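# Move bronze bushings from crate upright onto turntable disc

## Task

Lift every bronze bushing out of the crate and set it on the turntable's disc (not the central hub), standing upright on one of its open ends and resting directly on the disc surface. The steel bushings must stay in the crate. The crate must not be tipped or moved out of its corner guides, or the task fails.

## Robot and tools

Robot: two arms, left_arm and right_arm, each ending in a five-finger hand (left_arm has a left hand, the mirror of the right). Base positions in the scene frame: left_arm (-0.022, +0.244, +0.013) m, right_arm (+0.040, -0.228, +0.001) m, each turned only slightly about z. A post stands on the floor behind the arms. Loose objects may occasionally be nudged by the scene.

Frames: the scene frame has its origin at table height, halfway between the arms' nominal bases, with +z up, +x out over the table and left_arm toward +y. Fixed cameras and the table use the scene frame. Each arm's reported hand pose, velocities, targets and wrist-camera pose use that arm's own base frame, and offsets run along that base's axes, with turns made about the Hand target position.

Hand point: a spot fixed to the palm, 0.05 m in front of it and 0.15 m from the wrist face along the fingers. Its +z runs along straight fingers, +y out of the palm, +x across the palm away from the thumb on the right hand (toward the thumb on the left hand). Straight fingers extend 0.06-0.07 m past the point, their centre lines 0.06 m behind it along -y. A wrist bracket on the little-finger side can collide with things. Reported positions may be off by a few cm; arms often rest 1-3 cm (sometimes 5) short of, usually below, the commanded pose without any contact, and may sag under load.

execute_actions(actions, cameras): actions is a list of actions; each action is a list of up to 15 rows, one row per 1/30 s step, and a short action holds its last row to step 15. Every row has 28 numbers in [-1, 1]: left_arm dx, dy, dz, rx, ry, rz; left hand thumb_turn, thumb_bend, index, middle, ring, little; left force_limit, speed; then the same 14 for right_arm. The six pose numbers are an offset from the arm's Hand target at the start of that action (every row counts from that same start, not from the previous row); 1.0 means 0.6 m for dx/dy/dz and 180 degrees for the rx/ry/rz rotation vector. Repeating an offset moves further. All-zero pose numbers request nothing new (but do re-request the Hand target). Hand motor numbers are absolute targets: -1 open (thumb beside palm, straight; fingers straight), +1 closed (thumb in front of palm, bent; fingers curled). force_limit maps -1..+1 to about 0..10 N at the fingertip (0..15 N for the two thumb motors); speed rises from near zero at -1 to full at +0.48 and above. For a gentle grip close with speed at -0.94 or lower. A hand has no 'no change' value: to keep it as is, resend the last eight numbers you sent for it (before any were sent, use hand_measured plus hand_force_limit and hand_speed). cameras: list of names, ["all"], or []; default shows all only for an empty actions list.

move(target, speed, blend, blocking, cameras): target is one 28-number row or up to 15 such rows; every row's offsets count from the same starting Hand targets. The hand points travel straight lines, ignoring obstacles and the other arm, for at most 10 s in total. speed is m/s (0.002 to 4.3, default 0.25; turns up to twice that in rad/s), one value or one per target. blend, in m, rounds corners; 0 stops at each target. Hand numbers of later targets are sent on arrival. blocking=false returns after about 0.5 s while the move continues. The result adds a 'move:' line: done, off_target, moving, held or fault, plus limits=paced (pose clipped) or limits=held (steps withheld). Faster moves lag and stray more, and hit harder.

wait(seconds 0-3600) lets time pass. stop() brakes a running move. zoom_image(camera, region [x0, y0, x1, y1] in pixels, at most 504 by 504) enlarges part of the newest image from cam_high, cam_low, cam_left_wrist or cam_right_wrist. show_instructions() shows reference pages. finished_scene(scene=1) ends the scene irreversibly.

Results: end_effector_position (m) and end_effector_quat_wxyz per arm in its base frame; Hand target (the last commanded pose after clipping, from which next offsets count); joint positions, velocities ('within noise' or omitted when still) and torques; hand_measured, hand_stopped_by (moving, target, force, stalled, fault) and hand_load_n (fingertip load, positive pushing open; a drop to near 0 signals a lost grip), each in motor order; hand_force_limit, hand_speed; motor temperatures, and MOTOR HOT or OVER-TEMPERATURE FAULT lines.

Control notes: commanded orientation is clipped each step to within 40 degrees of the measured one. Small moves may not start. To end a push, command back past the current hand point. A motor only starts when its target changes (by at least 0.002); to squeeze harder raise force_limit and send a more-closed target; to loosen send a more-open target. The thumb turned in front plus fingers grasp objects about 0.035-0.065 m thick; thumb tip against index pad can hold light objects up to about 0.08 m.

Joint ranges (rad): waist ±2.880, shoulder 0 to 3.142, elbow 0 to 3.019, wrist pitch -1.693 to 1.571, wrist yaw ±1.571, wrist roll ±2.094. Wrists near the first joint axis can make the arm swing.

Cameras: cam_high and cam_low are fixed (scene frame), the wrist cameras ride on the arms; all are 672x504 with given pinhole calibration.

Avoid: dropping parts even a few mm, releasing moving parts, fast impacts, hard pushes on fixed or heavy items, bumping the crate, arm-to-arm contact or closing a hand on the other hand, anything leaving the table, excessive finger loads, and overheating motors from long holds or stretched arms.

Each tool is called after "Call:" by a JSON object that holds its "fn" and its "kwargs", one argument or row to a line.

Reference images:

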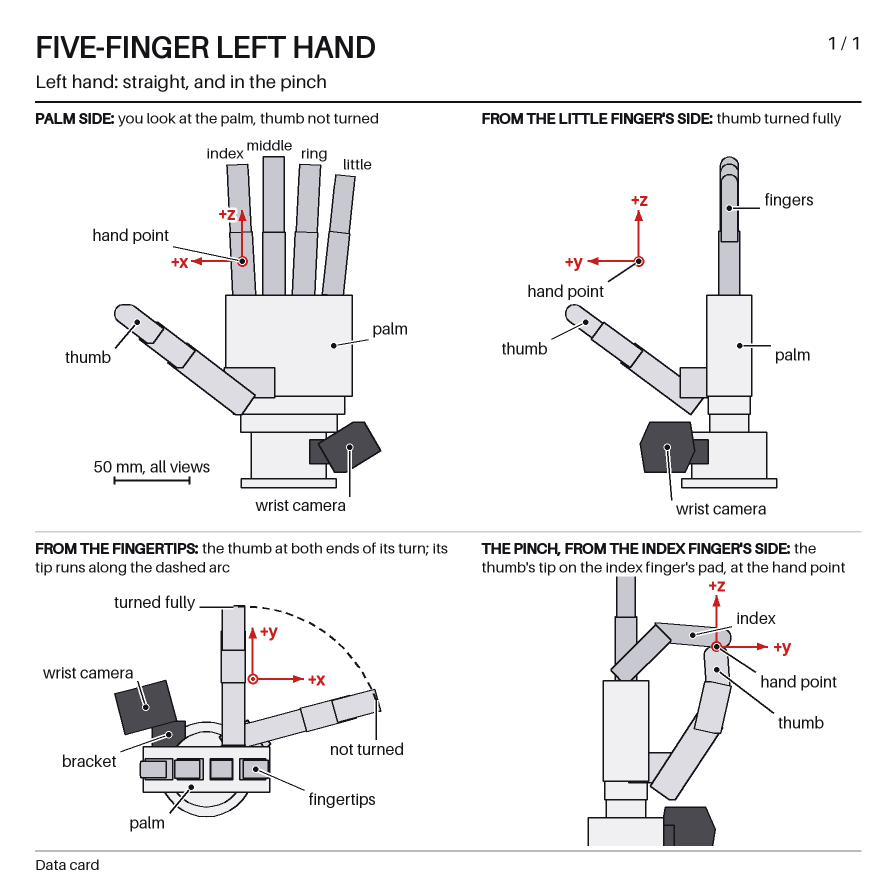

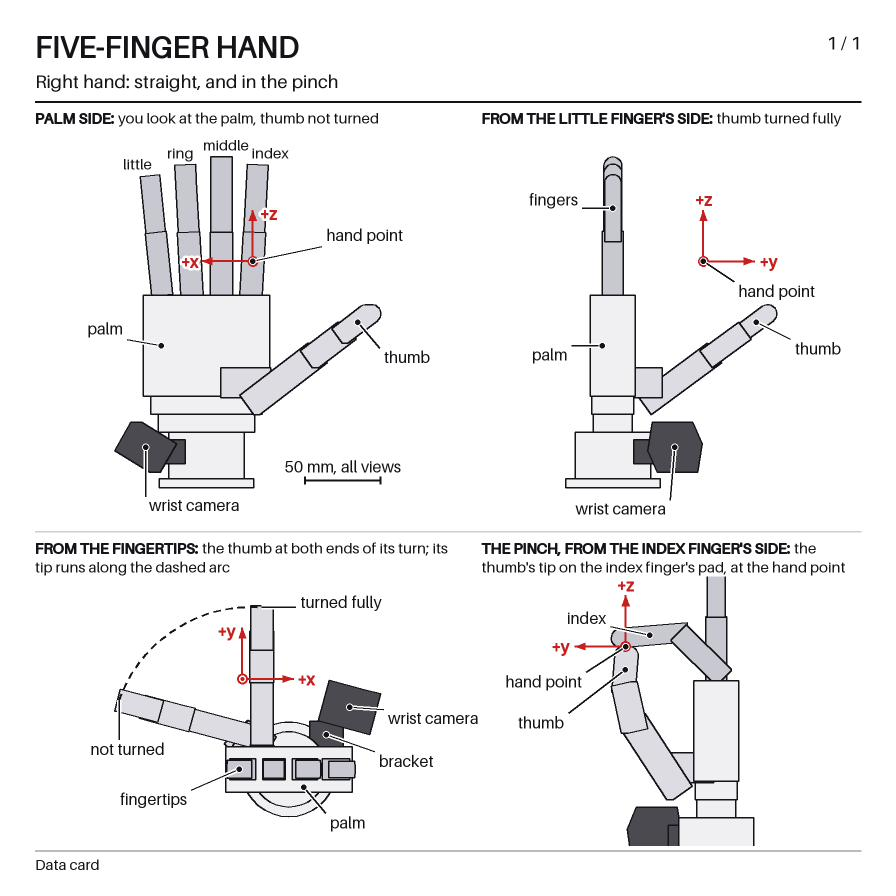

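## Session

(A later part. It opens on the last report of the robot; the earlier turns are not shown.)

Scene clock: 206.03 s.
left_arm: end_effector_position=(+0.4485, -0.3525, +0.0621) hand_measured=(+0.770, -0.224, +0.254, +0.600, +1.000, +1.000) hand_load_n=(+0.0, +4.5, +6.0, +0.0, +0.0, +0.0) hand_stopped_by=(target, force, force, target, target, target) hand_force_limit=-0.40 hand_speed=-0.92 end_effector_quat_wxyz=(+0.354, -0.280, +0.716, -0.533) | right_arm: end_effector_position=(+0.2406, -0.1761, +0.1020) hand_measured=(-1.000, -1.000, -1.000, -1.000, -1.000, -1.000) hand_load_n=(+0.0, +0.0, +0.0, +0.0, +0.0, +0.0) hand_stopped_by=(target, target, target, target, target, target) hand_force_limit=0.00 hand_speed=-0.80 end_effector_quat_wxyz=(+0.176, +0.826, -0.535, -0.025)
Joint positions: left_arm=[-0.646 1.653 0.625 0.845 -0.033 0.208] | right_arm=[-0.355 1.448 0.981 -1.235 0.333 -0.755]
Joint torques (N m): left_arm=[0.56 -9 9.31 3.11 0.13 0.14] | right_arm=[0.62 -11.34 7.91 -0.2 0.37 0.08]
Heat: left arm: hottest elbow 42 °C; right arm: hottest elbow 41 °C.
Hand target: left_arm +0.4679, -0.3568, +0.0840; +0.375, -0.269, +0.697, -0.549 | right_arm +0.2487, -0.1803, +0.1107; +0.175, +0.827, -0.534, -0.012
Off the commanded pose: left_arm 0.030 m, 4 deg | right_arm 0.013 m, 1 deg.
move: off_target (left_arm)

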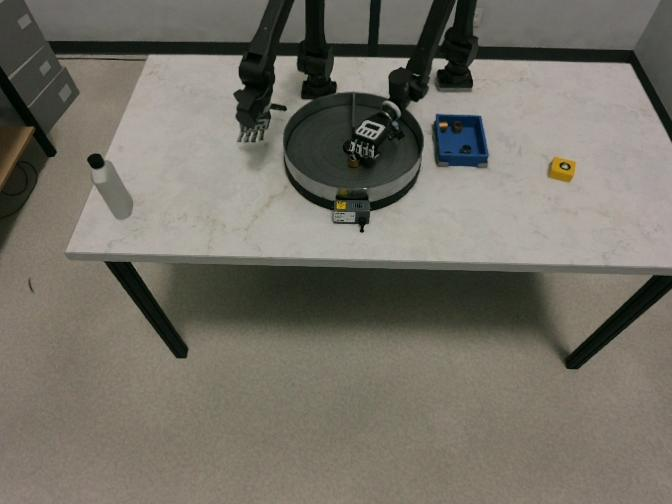

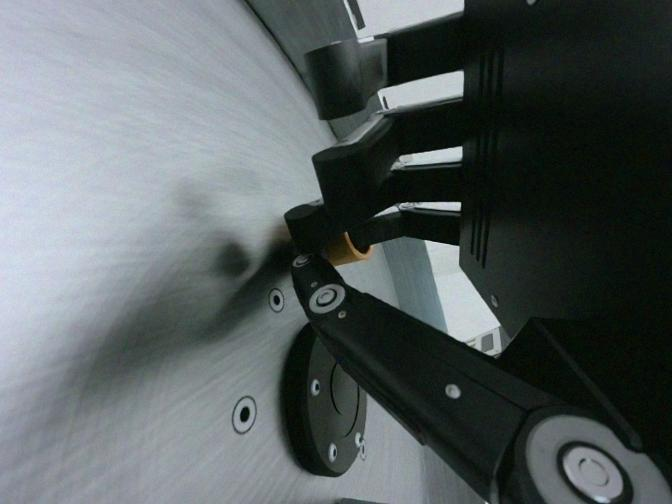

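Call:
{"fn": "move", "kwargs": {
  "target": [
    [0,0,-0.008,0,0,0,0.77,0.0,0.6,0.6,1,1,-0.4,-0.92,0,0,0,0,0,0,-1,-1,-1,-1,-1,-1,0,-0.8]
  ],
  "cameras": ["cam_high","cam_right_wrist"],
  "speed": 0.03
}}

Call:
{"fn": "zoom_image", "kwargs": {
  "camera": "cam_high",
  "region": [335, 130, 375, 170]
}}

Call:
{"fn": "zoom_image", "kwargs": {
  "camera": "cam_right_wrist",
  "region": [200, 120, 440, 340]
}}

Scene clock: 207.27 s.
left_arm: end_effector_position=(+0.4489, -0.3546, +0.0621) hand_measured=(+0.770, -0.224, +0.254, +0.600, +1.000, +1.000) hand_load_n=(+0.0, +4.5, +5.5, +0.0, +0.0, +0.0) hand_stopped_by=(target, force, force, target, target, target) hand_force_limit=-0.40 hand_speed=-0.92 end_effector_quat_wxyz=(+0.355, -0.277, +0.713, -0.537) | right_arm: end_effector_position=(+0.2406, -0.1761, +0.1020) hand_measured=(-1.000, -1.000, -1.000, -1.000, -1.000, -1.000) hand_load_n=(+0.0, +0.0, +0.0, +0.0, +0.0, +0.0) hand_stopped_by=(target, target, target, target, target, target) hand_force_limit=0.00 hand_speed=-0.80 end_effector_quat_wxyz=(+0.176, +0.826, -0.535, -0.025)
Joint positions: left_arm=[-0.647 1.662 0.625 0.865 -0.03 0.208] | right_arm=[-0.355 1.448 0.981 -1.235 0.333 -0.755]
Joint torques (N m): left_arm=[0.67 -8.7 9.1 2.99 0.13 0.15] | right_arm=[0.62 -11.34 7.91 -0.2 0.37 0.08]
Heat: left arm: hottest elbow 42 °C; right arm: hottest elbow 41 °C.
Hand target: left_arm +0.4679, -0.3568, +0.0792; +0.375, -0.269, +0.697, -0.549 | right_arm +0.2487, -0.1803, +0.1107; +0.175, +0.827, -0.534, -0.012
Off the commanded pose: left_arm 0.026 m, 3 deg | right_arm 0.013 m, 1 deg.
move: off_target (left_arm)

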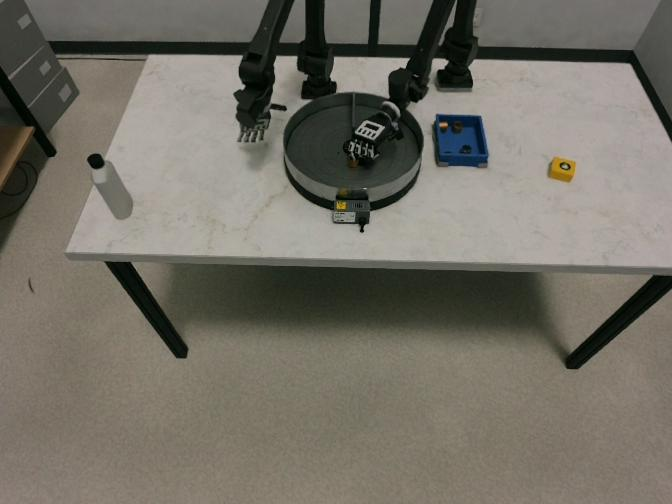

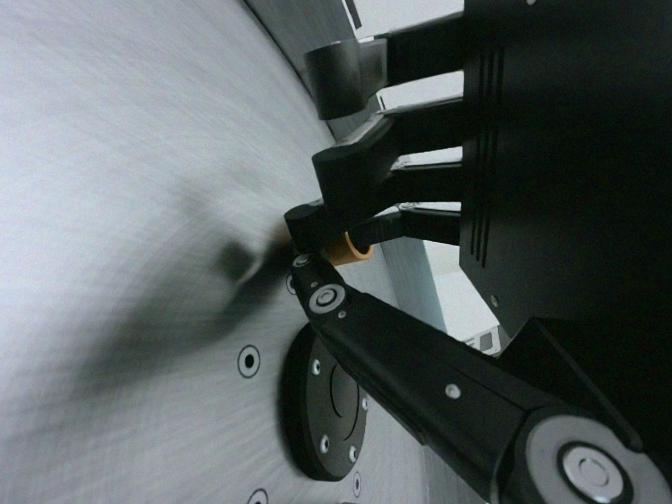

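Scaled by 12.600 from the camera's image (finer frame: 960x720).

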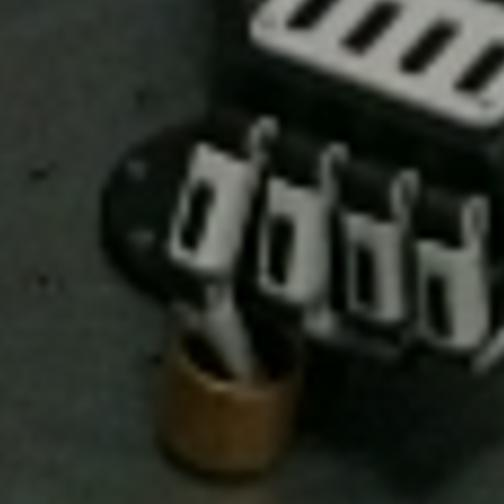

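Scaled by 2.100 from the camera's image (finer frame: 960x720).

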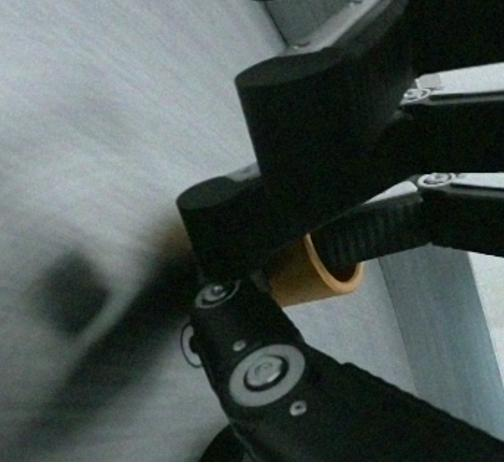

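Call:
{"fn": "move", "kwargs": {
  "target": [
    [0,0,0,0,0,0,0.77,-0.7,0.6,0.6,1,1,-0.4,-0.75,0,0,0,0,0,0,-1,-1,-1,-1,-1,-1,0,-0.8]
  ],
  "cameras": ["cam_high","cam_right_wrist"],
  "speed": 0.03
}}

Call:
{"fn": "zoom_image", "kwargs": {
  "camera": "cam_high",
  "region": [335, 130, 375, 170]
}}

Call:
{"fn": "zoom_image", "kwargs": {
  "camera": "cam_right_wrist",
  "region": [200, 120, 440, 340]
}}

Scene clock: 210.50 s.
left_arm: end_effector_position=(+0.4564, -0.3611, +0.0760) hand_measured=(+0.770, -0.698, +0.254, +0.600, +1.000, +1.000) hand_load_n=(+0.5, -2.5, +0.0, +0.0, +0.5, +0.0) hand_stopped_by=(target, target, force, target, target, target) hand_force_limit=-0.40 hand_speed=-0.75 end_effector_quat_wxyz=(+0.362, -0.272, +0.701, -0.551) | right_arm: end_effector_position=(+0.2406, -0.1761, +0.1020) hand_measured=(-1.000, -1.000, -1.000, -1.000, -1.000, -1.000) hand_load_n=(+0.0, +0.0, +0.0, +0.0, +0.0, +0.0) hand_stopped_by=(target, target, target, target, target, target) hand_force_limit=0.00 hand_speed=-0.80 end_effector_quat_wxyz=(+0.176, +0.826, -0.535, -0.025)
Joint positions: left_arm=[-0.647 1.662 0.642 0.89 -0.027 0.208] | right_arm=[-0.355 1.448 0.981 -1.235 0.333 -0.755]
Joint torques (N m): left_arm=[0.67 -8.76 8.01 2.07 0.08 0.14] | right_arm=[0.56 -11.28 7.92 -0.2 0.37 0.08]
Heat: left arm: hottest elbow 42 °C; right arm: hottest elbow 41 °C.
Hand target: left_arm +0.4679, -0.3568, +0.0792; +0.375, -0.269, +0.697, -0.549 | right_arm +0.2487, -0.1803, +0.1107; +0.175, +0.827, -0.534, -0.012
Off the commanded pose: left_arm 0.013 m, 2 deg | right_arm 0.013 m, 1 deg.
move: done

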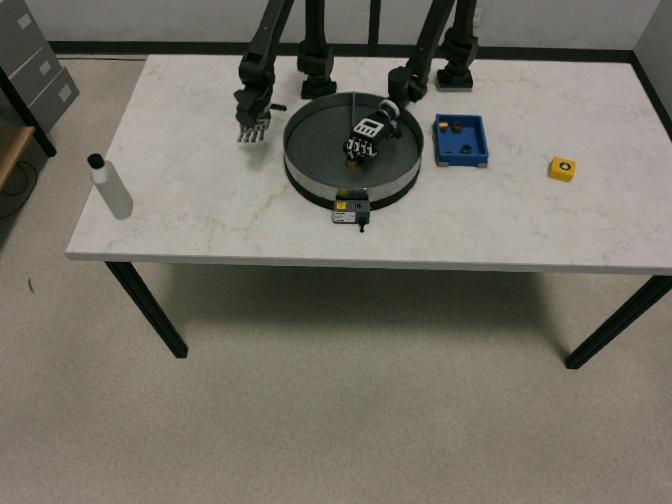

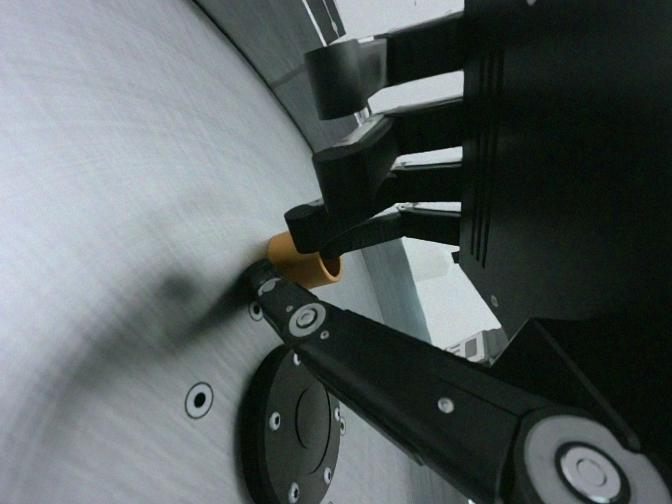

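Scaled by 12.600 from the camera's image (finer frame: 960x720).

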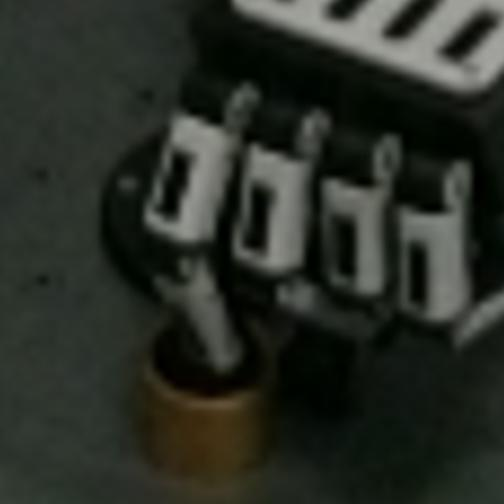

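Scaled by 2.100 from the camera's image (finer frame: 960x720).

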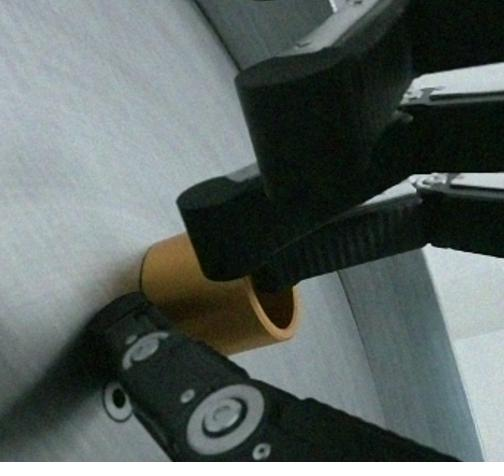

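Call:
{"fn": "move", "kwargs": {
  "target": [
    [0,0,0.12,0,0,0,0.77,-0.7,0.6,0.6,1,1,-0.4,-0.75,0,0,0,0,0,0,-1,-1,-1,-1,-1,-1,0,-0.8]
  ],
  "cameras": ["cam_high","cam_right_wrist"],
  "speed": 0.15
}}

Call:
{"fn": "zoom_image", "kwargs": {
  "camera": "cam_high",
  "region": [325, 120, 375, 170]
}}

Scene clock: 212.17 s.
left_arm: end_effector_position=(+0.4509, -0.3559, +0.1320) hand_measured=(+0.770, -0.698, +0.254, +0.600, +1.000, +1.000) hand_load_n=(+0.0, +0.0, +0.0, +0.0, +0.0, +0.0) hand_stopped_by=(target, target, force, target, target, target) hand_force_limit=-0.40 hand_speed=-0.75 end_effector_quat_wxyz=(+0.359, -0.274, +0.706, -0.546) | right_arm: end_effector_position=(+0.2406, -0.1761, +0.1020) hand_measured=(-1.000, -1.000, -1.000, -1.000, -1.000, -1.000) hand_load_n=(+0.0, +0.0, +0.5, +0.0, +0.0, +0.0) hand_stopped_by=(target, target, target, target, target, target) hand_force_limit=0.00 hand_speed=-0.80 end_effector_quat_wxyz=(+0.176, +0.826, -0.535, -0.025)
Joint positions: left_arm=[-0.646 1.481 0.668 0.666 -0.027 0.208] | right_arm=[-0.355 1.448 0.981 -1.235 0.333 -0.755]
Joint torques (N m): left_arm=[0.62 -8.59 11.54 1.17 0.07 0.14] | right_arm=[0.56 -11.34 7.92 -0.18 0.37 0.08]
Heat: left arm: hottest elbow 42 °C; right arm: hottest elbow 41 °C.
Hand target: left_arm +0.4679, -0.3568, +0.1512; +0.375, -0.269, +0.697, -0.549 | right_arm +0.2487, -0.1803, +0.1107; +0.175, +0.827, -0.534, -0.012
Off the commanded pose: left_arm 0.026 m, 2 deg | right_arm 0.013 m, 1 deg.
move: off_target (left_arm)

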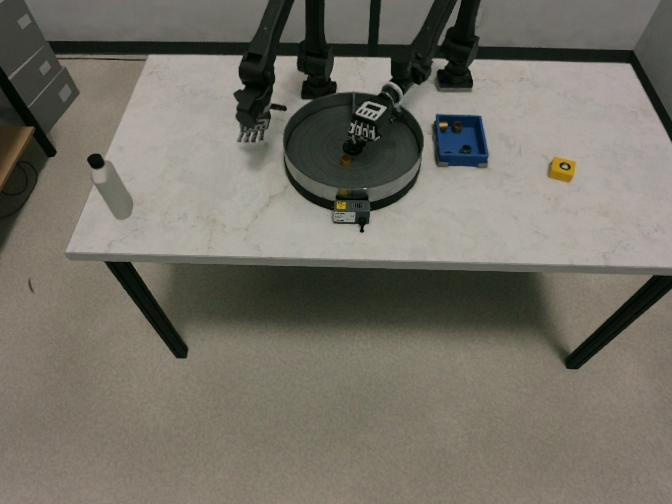

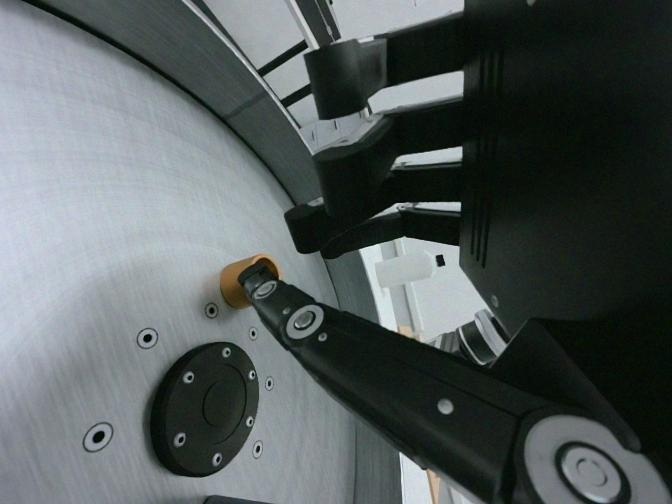

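Scaled by 10.080 from the camera's image (finer frame: 960x720).

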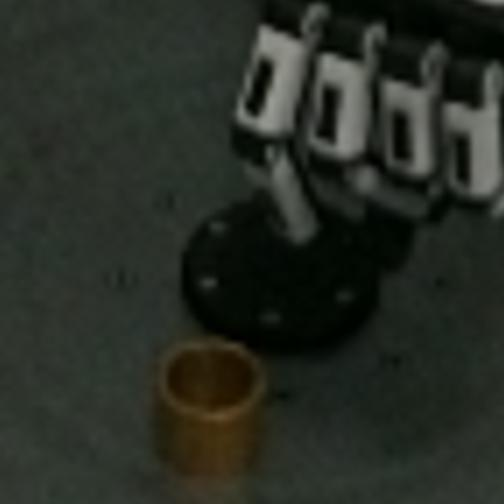

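Call:
{"fn": "move", "kwargs": {
  "target": [
    [0,0,0.13,0,0,0,0.77,-0.8,0.1,0.6,1,1,-0.6,-0.3,0,0,0,0,0,0,-1,-1,-1,-1,-1,-1,0,-0.8],
    [-0.263,0.545,0.081,0.071,0.4243,0.2182,0.77,-0.8,0.1,0.6,1,1,-0.6,-0.3,0,0,0,0,0,0,-1,-1,-1,-1,-1,-1,0,-0.8]
  ],
  "cameras": ["cam_high","cam_right_wrist","cam_left_wrist"],
  "speed": 0.2,
  "blend": 0.02
}}

Call:
{"fn": "zoom_image", "kwargs": {
  "camera": "cam_high",
  "region": [270, 70, 500, 220]
}}

Scene clock: 218.53 s.
left_arm: end_effector_position=(+0.2944, -0.0331, +0.1807) hand_measured=(+0.770, -0.800, +0.100, +0.600, +1.000, +1.000) hand_load_n=(+0.0, +0.0, +0.0, +0.0, +0.0, +0.0) hand_stopped_by=(target, target, target, target, target, target) hand_force_limit=-0.60 hand_speed=-0.30 end_effector_quat_wxyz=(-0.035, +0.708, -0.705, +0.033) | right_arm: end_effector_position=(+0.2406, -0.1761, +0.1020) hand_measured=(-1.000, -1.000, -1.000, -1.000, -1.000, -1.000) hand_load_n=(+0.0, +0.0, +0.0, +0.0, +0.0, +0.0) hand_stopped_by=(target, target, target, target, target, target) hand_force_limit=0.00 hand_speed=-0.80 end_effector_quat_wxyz=(+0.176, +0.826, -0.535, -0.025)
Joint positions: left_arm=[-0.006 1.207 1.062 -1.33 -0.003 -0.01] | right_arm=[-0.355 1.448 0.981 -1.235 0.333 -0.755]
Joint torques (N m): left_arm=[0.21 -5.42 14.09 -0.29 -0.08 0.13] | right_arm=[0.62 -11.34 7.92 -0.18 0.37 0.08]
Heat: left arm: hottest elbow 43 °C; right arm: hottest elbow 41 °C.
Hand target: left_arm +0.3101, -0.0298, +0.1998; -0.049, +0.706, -0.705, +0.049 | right_arm +0.2487, -0.1803, +0.1107; +0.175, +0.827, -0.534, -0.012
Off the commanded pose: left_arm 0.025 m, 2 deg | right_arm 0.013 m, 1 deg.
move: off_target (left_arm)
cam_left_wrist: T_world_to_cam=[[0.97146, -0.21206, 0.10633, -0.31236], [-0.23657, -0.83278, 0.50051, -0.05203], [-0.01759, -0.51138, -0.85918, 0.25882]] pos_world=[0.29569, 0.02278, 0.28163]
Images, in order (width x height): cam_high 672x504, cam_left_wrist 672x504, cam_right_wrist 672x504.

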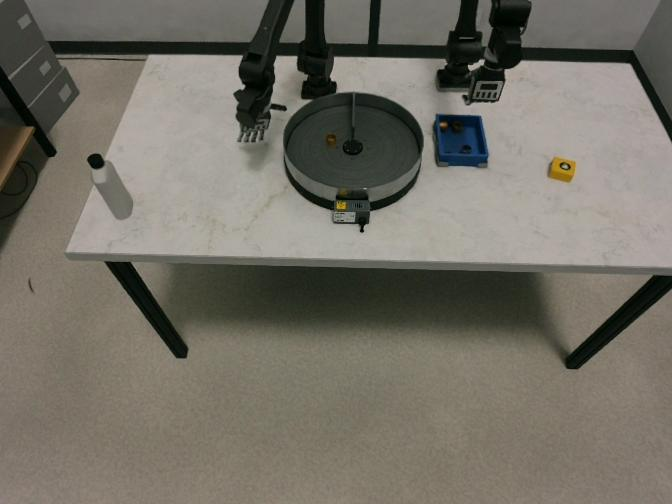

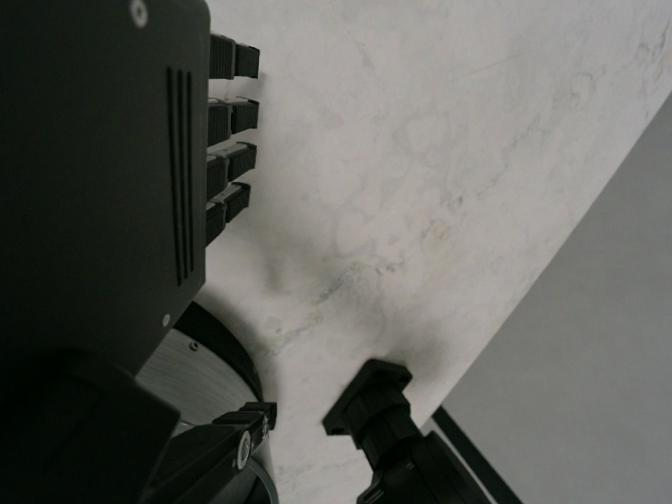

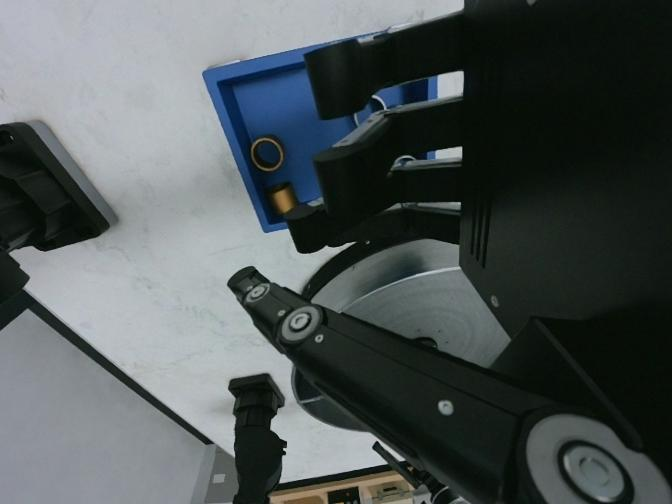

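Scaled by 2.191 from the camera's image (finer frame: 960x720).

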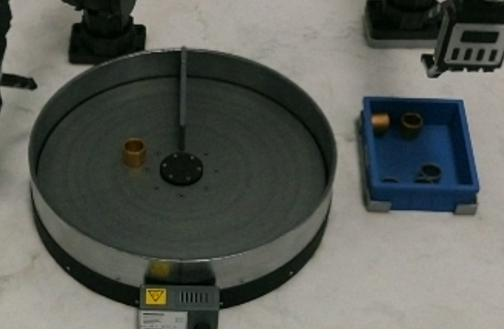

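Call:
{"fn": "zoom_image", "kwargs": {
  "camera": "cam_right_wrist",
  "region": [190, 50, 350, 250]
}}

Scaled by 2.520 from the camera's image (finer frame: 960x720).

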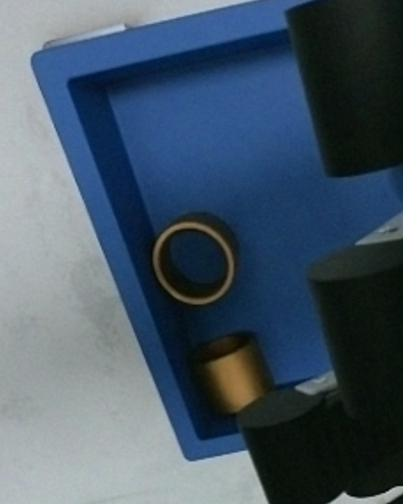

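Call:
{"fn": "move", "kwargs": {
  "target": [
    [-0.233,0.5,0.067,0,0,0.333,0.77,-0.8,0.1,0.6,1,1,-0.6,-0.3,0,0,0.232,0,0,0,-1,-0.4,0.16,1,1,1,-0.6,0],
    [-0.233,0.5,0.067,0,0,0.333,0.77,-0.8,0.1,0.6,1,1,-0.6,-0.3,-0.05,0.45,0.232,0.13,-0.09,0.12,-1,-0.4,0.16,1,1,1,-0.6,0]
  ],
  "cameras": ["cam_high","cam_low"],
  "speed": 0.25,
  "blend": 0.02
}}

Scene clock: 235.60 s.
left_arm: end_effector_position=(+0.1633, +0.2592, +0.2215) hand_measured=(+0.770, -0.800, +0.100, +0.600, +1.000, +1.000) hand_load_n=(+0.0, +0.0, +0.0, +0.0, +0.0, +0.0) hand_stopped_by=(target, target, target, target, target, target) hand_force_limit=-0.60 hand_speed=-0.30 end_effector_quat_wxyz=(-0.049, +0.963, -0.264, +0.009) | right_arm: end_effector_position=(+0.2146, +0.0868, +0.2477) hand_measured=(-1.000, -0.400, +0.160, +1.000, +1.000, +1.000) hand_load_n=(+0.0, +0.0, +0.0, +0.0, +0.0, +0.0) hand_stopped_by=(target, target, target, target, target, target) hand_force_limit=-0.60 hand_speed=0.00 end_effector_quat_wxyz=(-0.060, +0.927, -0.371, +0.017)
Joint positions: left_arm=[1.097 1.228 1.188 -1.431 -0.003 0.06] | right_arm=[0.33 1.043 1.119 -1.543 -0.069 -0.477]
Joint torques (N m): left_arm=[0.09 -5.83 14.02 -0.28 0.15 -0.03] | right_arm=[1.08 -6.48 7.58 0.85 0.14 0.18]
Motor temperatures (°C): left_arm=[35 29 47 28 28 27] | right_arm=[33 30 41 26 25 27]
Heat: left arm: hottest elbow 47 °C; right arm: hottest elbow 41 °C.
Hand target: left_arm +0.1703, +0.2702, +0.2400; -0.067, +0.964, -0.258, +0.018 | right_arm +0.2187, +0.0897, +0.2499; -0.071, +0.923, -0.377, +0.028
Off the commanded pose: left_arm 0.023 m, 2 deg | right_arm 0.005 m, 2 deg.
move: off_target (left_arm)

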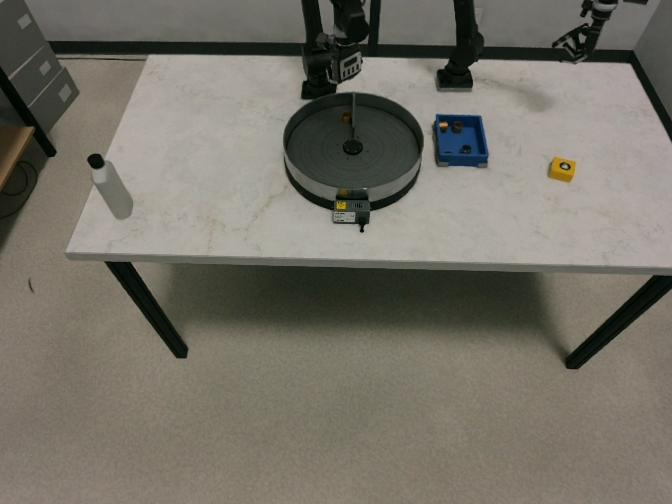

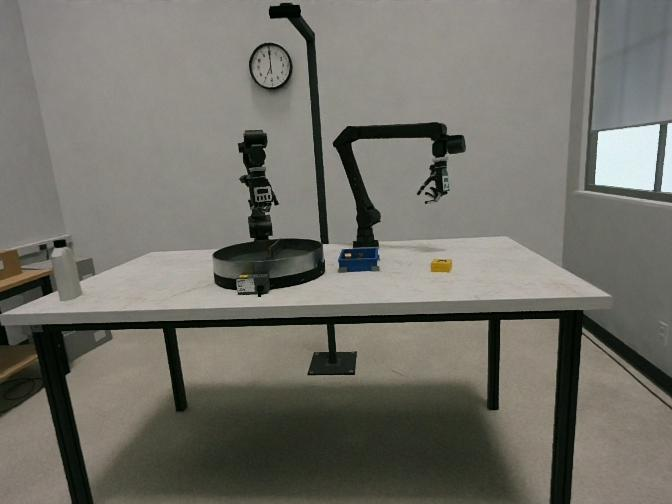

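Call:
{"fn": "move", "kwargs": {
  "target": [
    [0,0,0,0,0,0,0.77,-0.8,0.1,0.6,1,1,-0.6,-0.3,-0.0645,0.5505,-0.05,0.1467,-0.0949,0.1267,-1,-0.4,0.16,1,1,1,-0.6,0]
  ],
  "cameras": ["all"],
  "speed": 0.2
}}

Scene clock: 239.17 s.
left_arm: end_effector_position=(+0.1633, +0.2592, +0.2215) hand_measured=(+0.770, -0.800, +0.100, +0.600, +1.000, +1.000) hand_load_n=(+0.0, +0.0, +0.0, +0.0, +0.0, +0.0) hand_stopped_by=(target, target, target, target, target, target) hand_force_limit=-0.60 hand_speed=-0.30 end_effector_quat_wxyz=(-0.049, +0.963, -0.264, +0.009) | right_arm: end_effector_position=(+0.1775, +0.4049, +0.2026) hand_measured=(-1.000, -0.400, +0.160, +1.000, +1.000, +1.000) hand_load_n=(+0.0, +0.0, +0.0, +0.0, +0.0, +0.0) hand_stopped_by=(target, target, target, target, target, target) hand_force_limit=-0.60 hand_speed=0.00 end_effector_quat_wxyz=(-0.311, +0.933, -0.170, +0.059)
Joint positions: left_arm=[1.097 1.228 1.188 -1.431 -0.003 0.06] | right_arm=[1.071 1.218 1.072 -0.785 -0.078 -0.113]
Joint torques (N m): left_arm=[0.15 -5.83 14.02 -0.29 0.15 -0.03] | right_arm=[1.08 -9.88 10.22 2 0.11 0.18]
Heat: left arm: hottest elbow 49 °C; right arm: hottest elbow 41 °C.
Hand target: left_arm +0.1703, +0.2702, +0.2400; -0.067, +0.964, -0.258, +0.018 | right_arm +0.1800, +0.4200, +0.2199; -0.336, +0.924, -0.171, +0.063
Off the commanded pose: left_arm 0.023 m, 2 deg | right_arm 0.023 m, 3 deg.
move: off_target (right_arm)
cam_left_wrist: T_world_to_cam=[[0.68047, 0.72486, 0.10741, -0.32293], [0.59614, -0.63285, 0.49407, -0.04641], [0.42611, -0.27217, -0.86276, 0.30739]] pos_world=[0.11643, 0.28837, 0.32282]
cam_right_wrist: T_world_to_cam=[[-0.03542, -0.8082, -0.58784, 0.45132], [-0.95515, -0.14567, 0.25783, 0.17983], [-0.29401, 0.5706, -0.76679, 0.09063]] pos_world=[0.2144, 0.33924, 0.28843]

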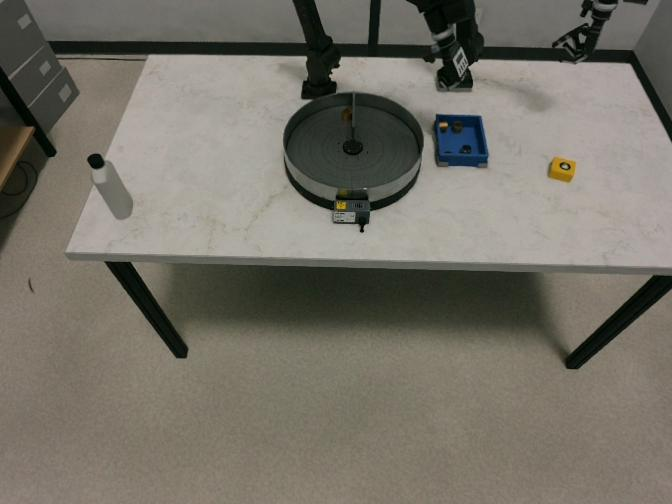

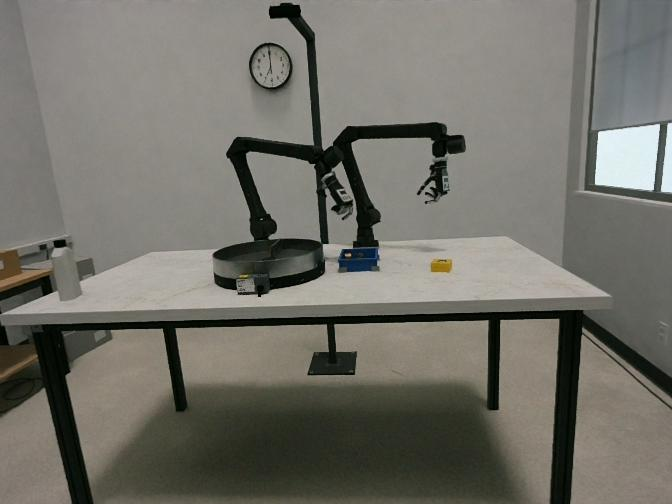

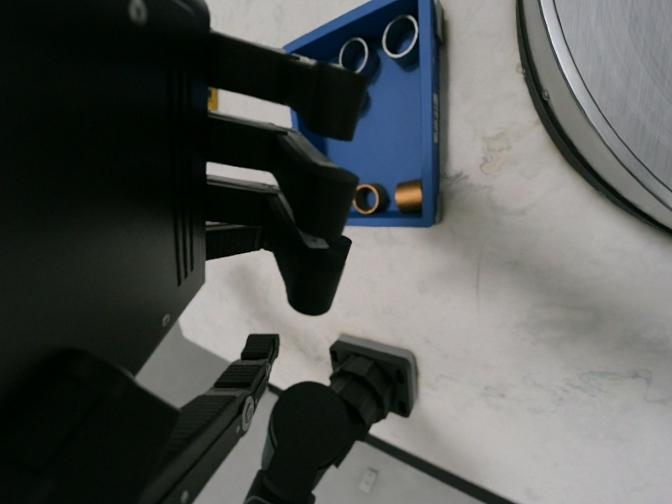

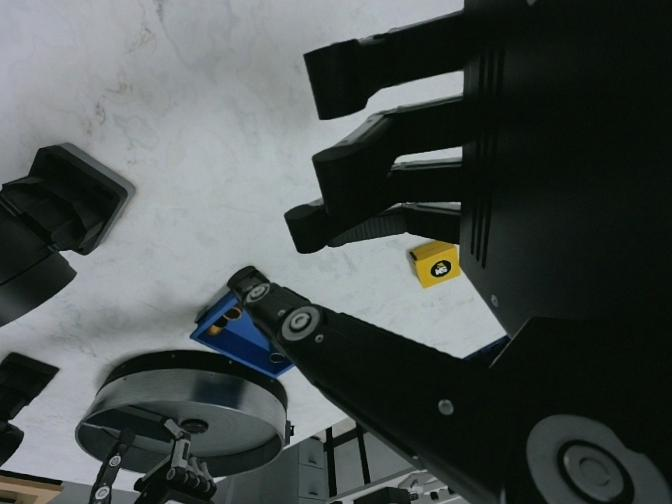

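Call:
{"fn": "move", "kwargs": {
  "target": [
    [0,0,0,0,0,0,0.77,-0.8,0.1,0.6,1,1,-0.6,-0.3,0.0133,0.1167,-0.1667,0.1558,-0.0593,0,-1,-0.4,0.16,0.6,1,1,-0.6,0]
  ],
  "cameras": ["cam_left_wrist","cam_right_wrist","cam_low"],
  "speed": 0.15
}}

Call:
{"fn": "zoom_image", "kwargs": {
  "camera": "cam_left_wrist",
  "region": [220, 80, 520, 320]
}}

Scene clock: 244.07 s.
left_arm: end_effector_position=(+0.1633, +0.2592, +0.2215) hand_measured=(+0.770, -0.800, +0.100, +0.600, +1.000, +1.000) hand_load_n=(+0.0, +0.0, +0.0, +0.0, +0.0, +0.0) hand_stopped_by=(target, target, target, target, target, target) hand_force_limit=-0.60 hand_speed=-0.30 end_effector_quat_wxyz=(-0.049, +0.963, -0.264, +0.009) | right_arm: end_effector_position=(+0.1894, +0.4816, +0.1092) hand_measured=(-1.000, -0.400, +0.160, +0.600, +1.000, +1.000) hand_load_n=(+0.0, +0.0, +0.0, +0.0, +0.0, +0.0) hand_stopped_by=(target, target, target, target, target, target) hand_force_limit=-0.60 hand_speed=0.00 end_effector_quat_wxyz=(-0.548, +0.816, -0.149, +0.107)
Joint positions: left_arm=[1.097 1.228 1.188 -1.431 -0.003 0.06] | right_arm=[1.113 1.344 0.636 0.321 -0.078 -0.044]
Joint torques (N m): left_arm=[0.15 -5.77 14.05 -0.29 0.15 -0.03] | right_arm=[1.55 -9.88 7.15 2.73 0.14 0.18]
Heat: left arm: hottest elbow 50 °C; right arm: hottest elbow 41 °C.
Hand target: left_arm +0.1703, +0.2702, +0.2400; -0.067, +0.964, -0.258, +0.018 | right_arm +0.1880, +0.4901, +0.1199; -0.564, +0.805, -0.150, +0.104
Off the commanded pose: left_arm 0.023 m, 2 deg | right_arm 0.014 m, 2 deg.
move: off_target (right_arm)
cam_left_wrist: T_world_to_cam=[[0.68047, 0.72486, 0.10741, -0.32293], [0.59614, -0.63285, 0.49407, -0.04641], [0.42611, -0.27217, -0.86276, 0.30739]] pos_world=[0.11643, 0.28837, 0.32282]
cam_right_wrist: T_world_to_cam=[[0.11594, -0.42464, -0.89791, 0.27941], [-0.97857, -0.20371, -0.03001, 0.29018], [-0.17017, 0.88215, -0.43916, -0.23047]] pos_world=[0.21235, 0.38107, 0.15838]
Images, in order (width x height): cam_low 672x504, cam_left_wrist 672x504, cam_right_wrist 672x504.

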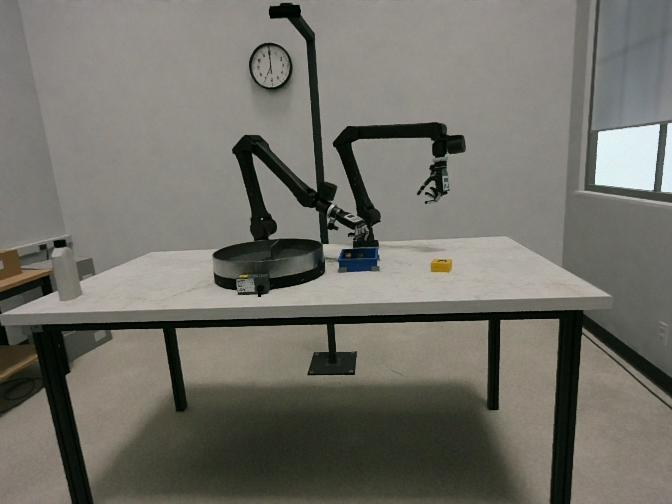

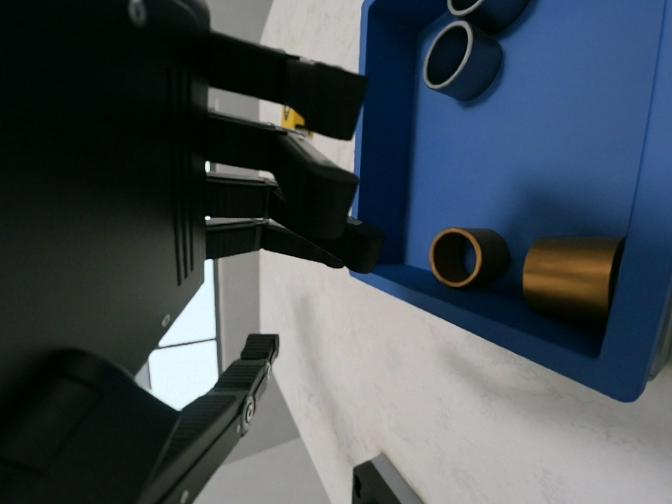

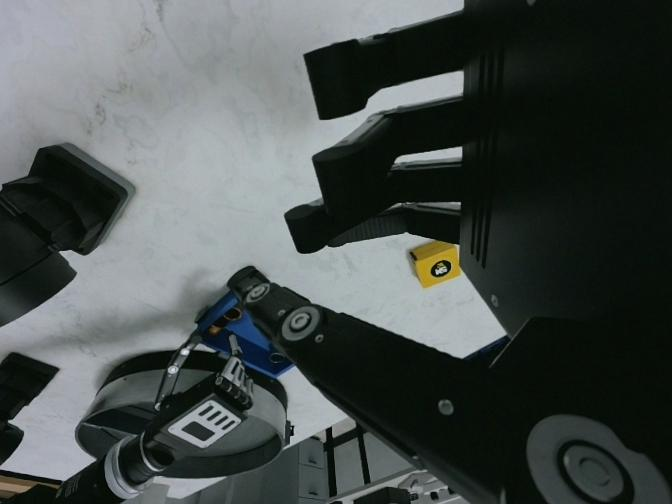

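Scaled by 1.680 from the camera's image (finer frame: 960x720).

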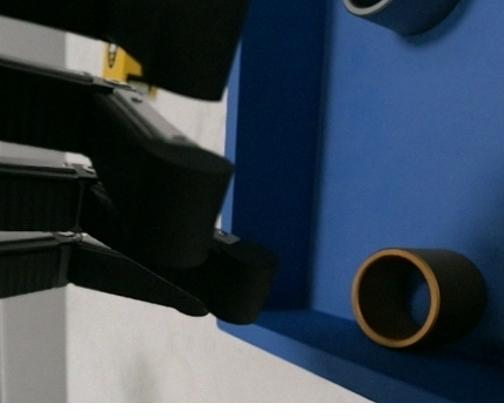

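Call:
{"fn": "move", "kwargs": {
  "target": [
    [0,0,0,0,0,0,0.77,-0.8,0.1,0.6,1,1,-0.6,-0.3,0.003,-0.01,-0.083,0,0,0,-1,-0.4,0.16,0.6,1,1,-0.6,0]
  ],
  "cameras": ["cam_left_wrist","cam_right_wrist","cam_high"],
  "speed": 0.1
}}

Call:
{"fn": "zoom_image", "kwargs": {
  "camera": "cam_left_wrist",
  "region": [260, 120, 500, 340]
}}

Call:
{"fn": "zoom_image", "kwargs": {
  "camera": "cam_high",
  "region": [410, 90, 510, 180]
}}

Scene clock: 247.40 s.
left_arm: end_effector_position=(+0.1633, +0.2592, +0.2215) hand_measured=(+0.770, -0.800, +0.100, +0.600, +1.000, +1.000) hand_load_n=(+0.0, +0.0, +0.0, +0.0, +0.0, +0.0) hand_stopped_by=(target, target, target, target, target, target) hand_force_limit=-0.60 hand_speed=-0.30 end_effector_quat_wxyz=(-0.049, +0.963, -0.264, +0.009) | right_arm: end_effector_position=(+0.1865, +0.4772, +0.0592) hand_measured=(-1.000, -0.400, +0.160, +0.600, +1.000, +1.000) hand_load_n=(+0.0, +0.0, +0.0, +0.0, +0.0, +0.0) hand_stopped_by=(target, target, target, target, target, target) hand_force_limit=-0.60 hand_speed=0.00 end_effector_quat_wxyz=(-0.548, +0.817, -0.148, +0.106)
Joint positions: left_arm=[1.097 1.228 1.188 -1.431 -0.003 0.06] | right_arm=[1.113 1.463 0.57 0.505 -0.081 -0.044]
Joint torques (N m): left_arm=[0.15 -5.77 14.04 -0.28 0.15 -0.04] | right_arm=[0.5 -10.58 6.05 2.73 -0.16 0.14]
Heat: left arm: hottest elbow 51 °C; right arm: hottest elbow 41 °C.
Hand target: left_arm +0.1703, +0.2702, +0.2400; -0.067, +0.964, -0.258, +0.018 | right_arm +0.1898, +0.4841, +0.0701; -0.564, +0.805, -0.150, +0.104
Off the commanded pose: left_arm 0.023 m, 2 deg | right_arm 0.013 m, 2 deg.
move: off_target (right_arm)
cam_left_wrist: T_world_to_cam=[[0.68047, 0.72486, 0.10741, -0.32293], [0.59614, -0.63285, 0.49407, -0.04641], [0.42611, -0.27217, -0.86276, 0.30739]] pos_world=[0.11643, 0.28837, 0.32282]
cam_right_wrist: T_world_to_cam=[[0.11558, -0.42513, -0.89772, 0.23312], [-0.97803, -0.20654, -0.02811, 0.28621], [-0.17347, 0.88125, -0.43966, -0.24801]] pos_world=[0.20996, 0.37678, 0.10828]
Images, in order (width x height): cam_high 672x504, cam_left_wrist 672x504, cam_right_wrist 672x504.

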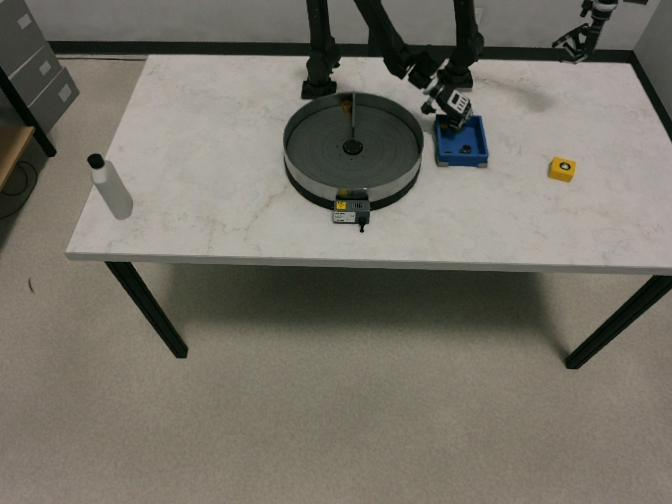

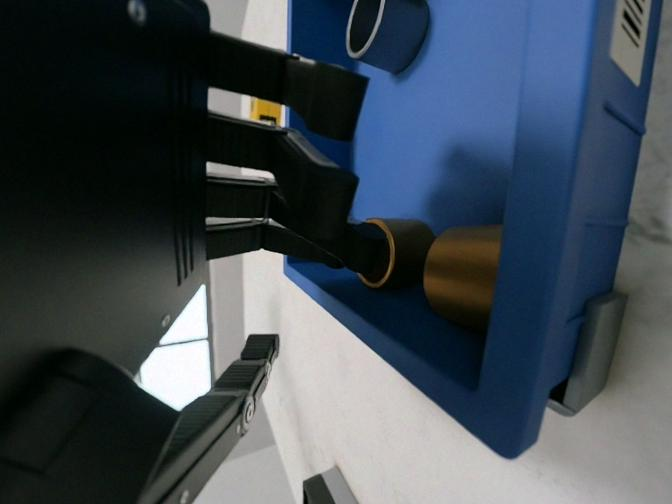

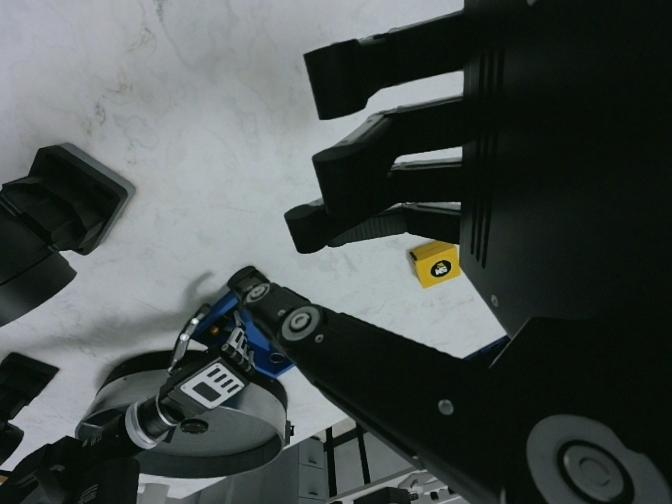

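Scaled by 2.100 from the camera's image (finer frame: 960x720).

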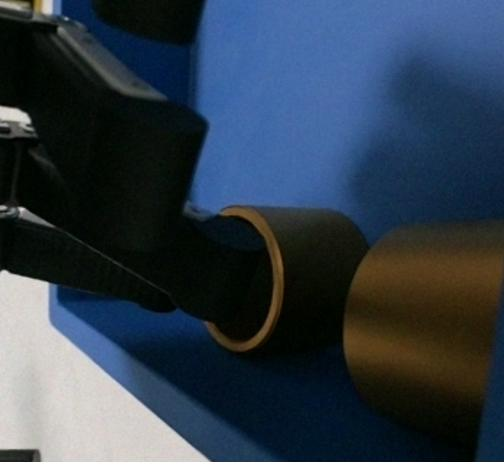

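Scaled by 5.040 from the camera's image (finer frame: 960x720).

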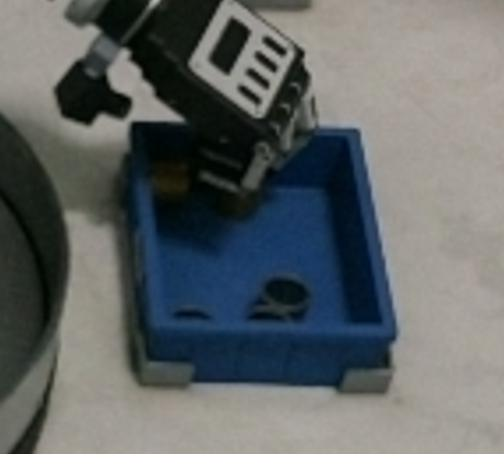

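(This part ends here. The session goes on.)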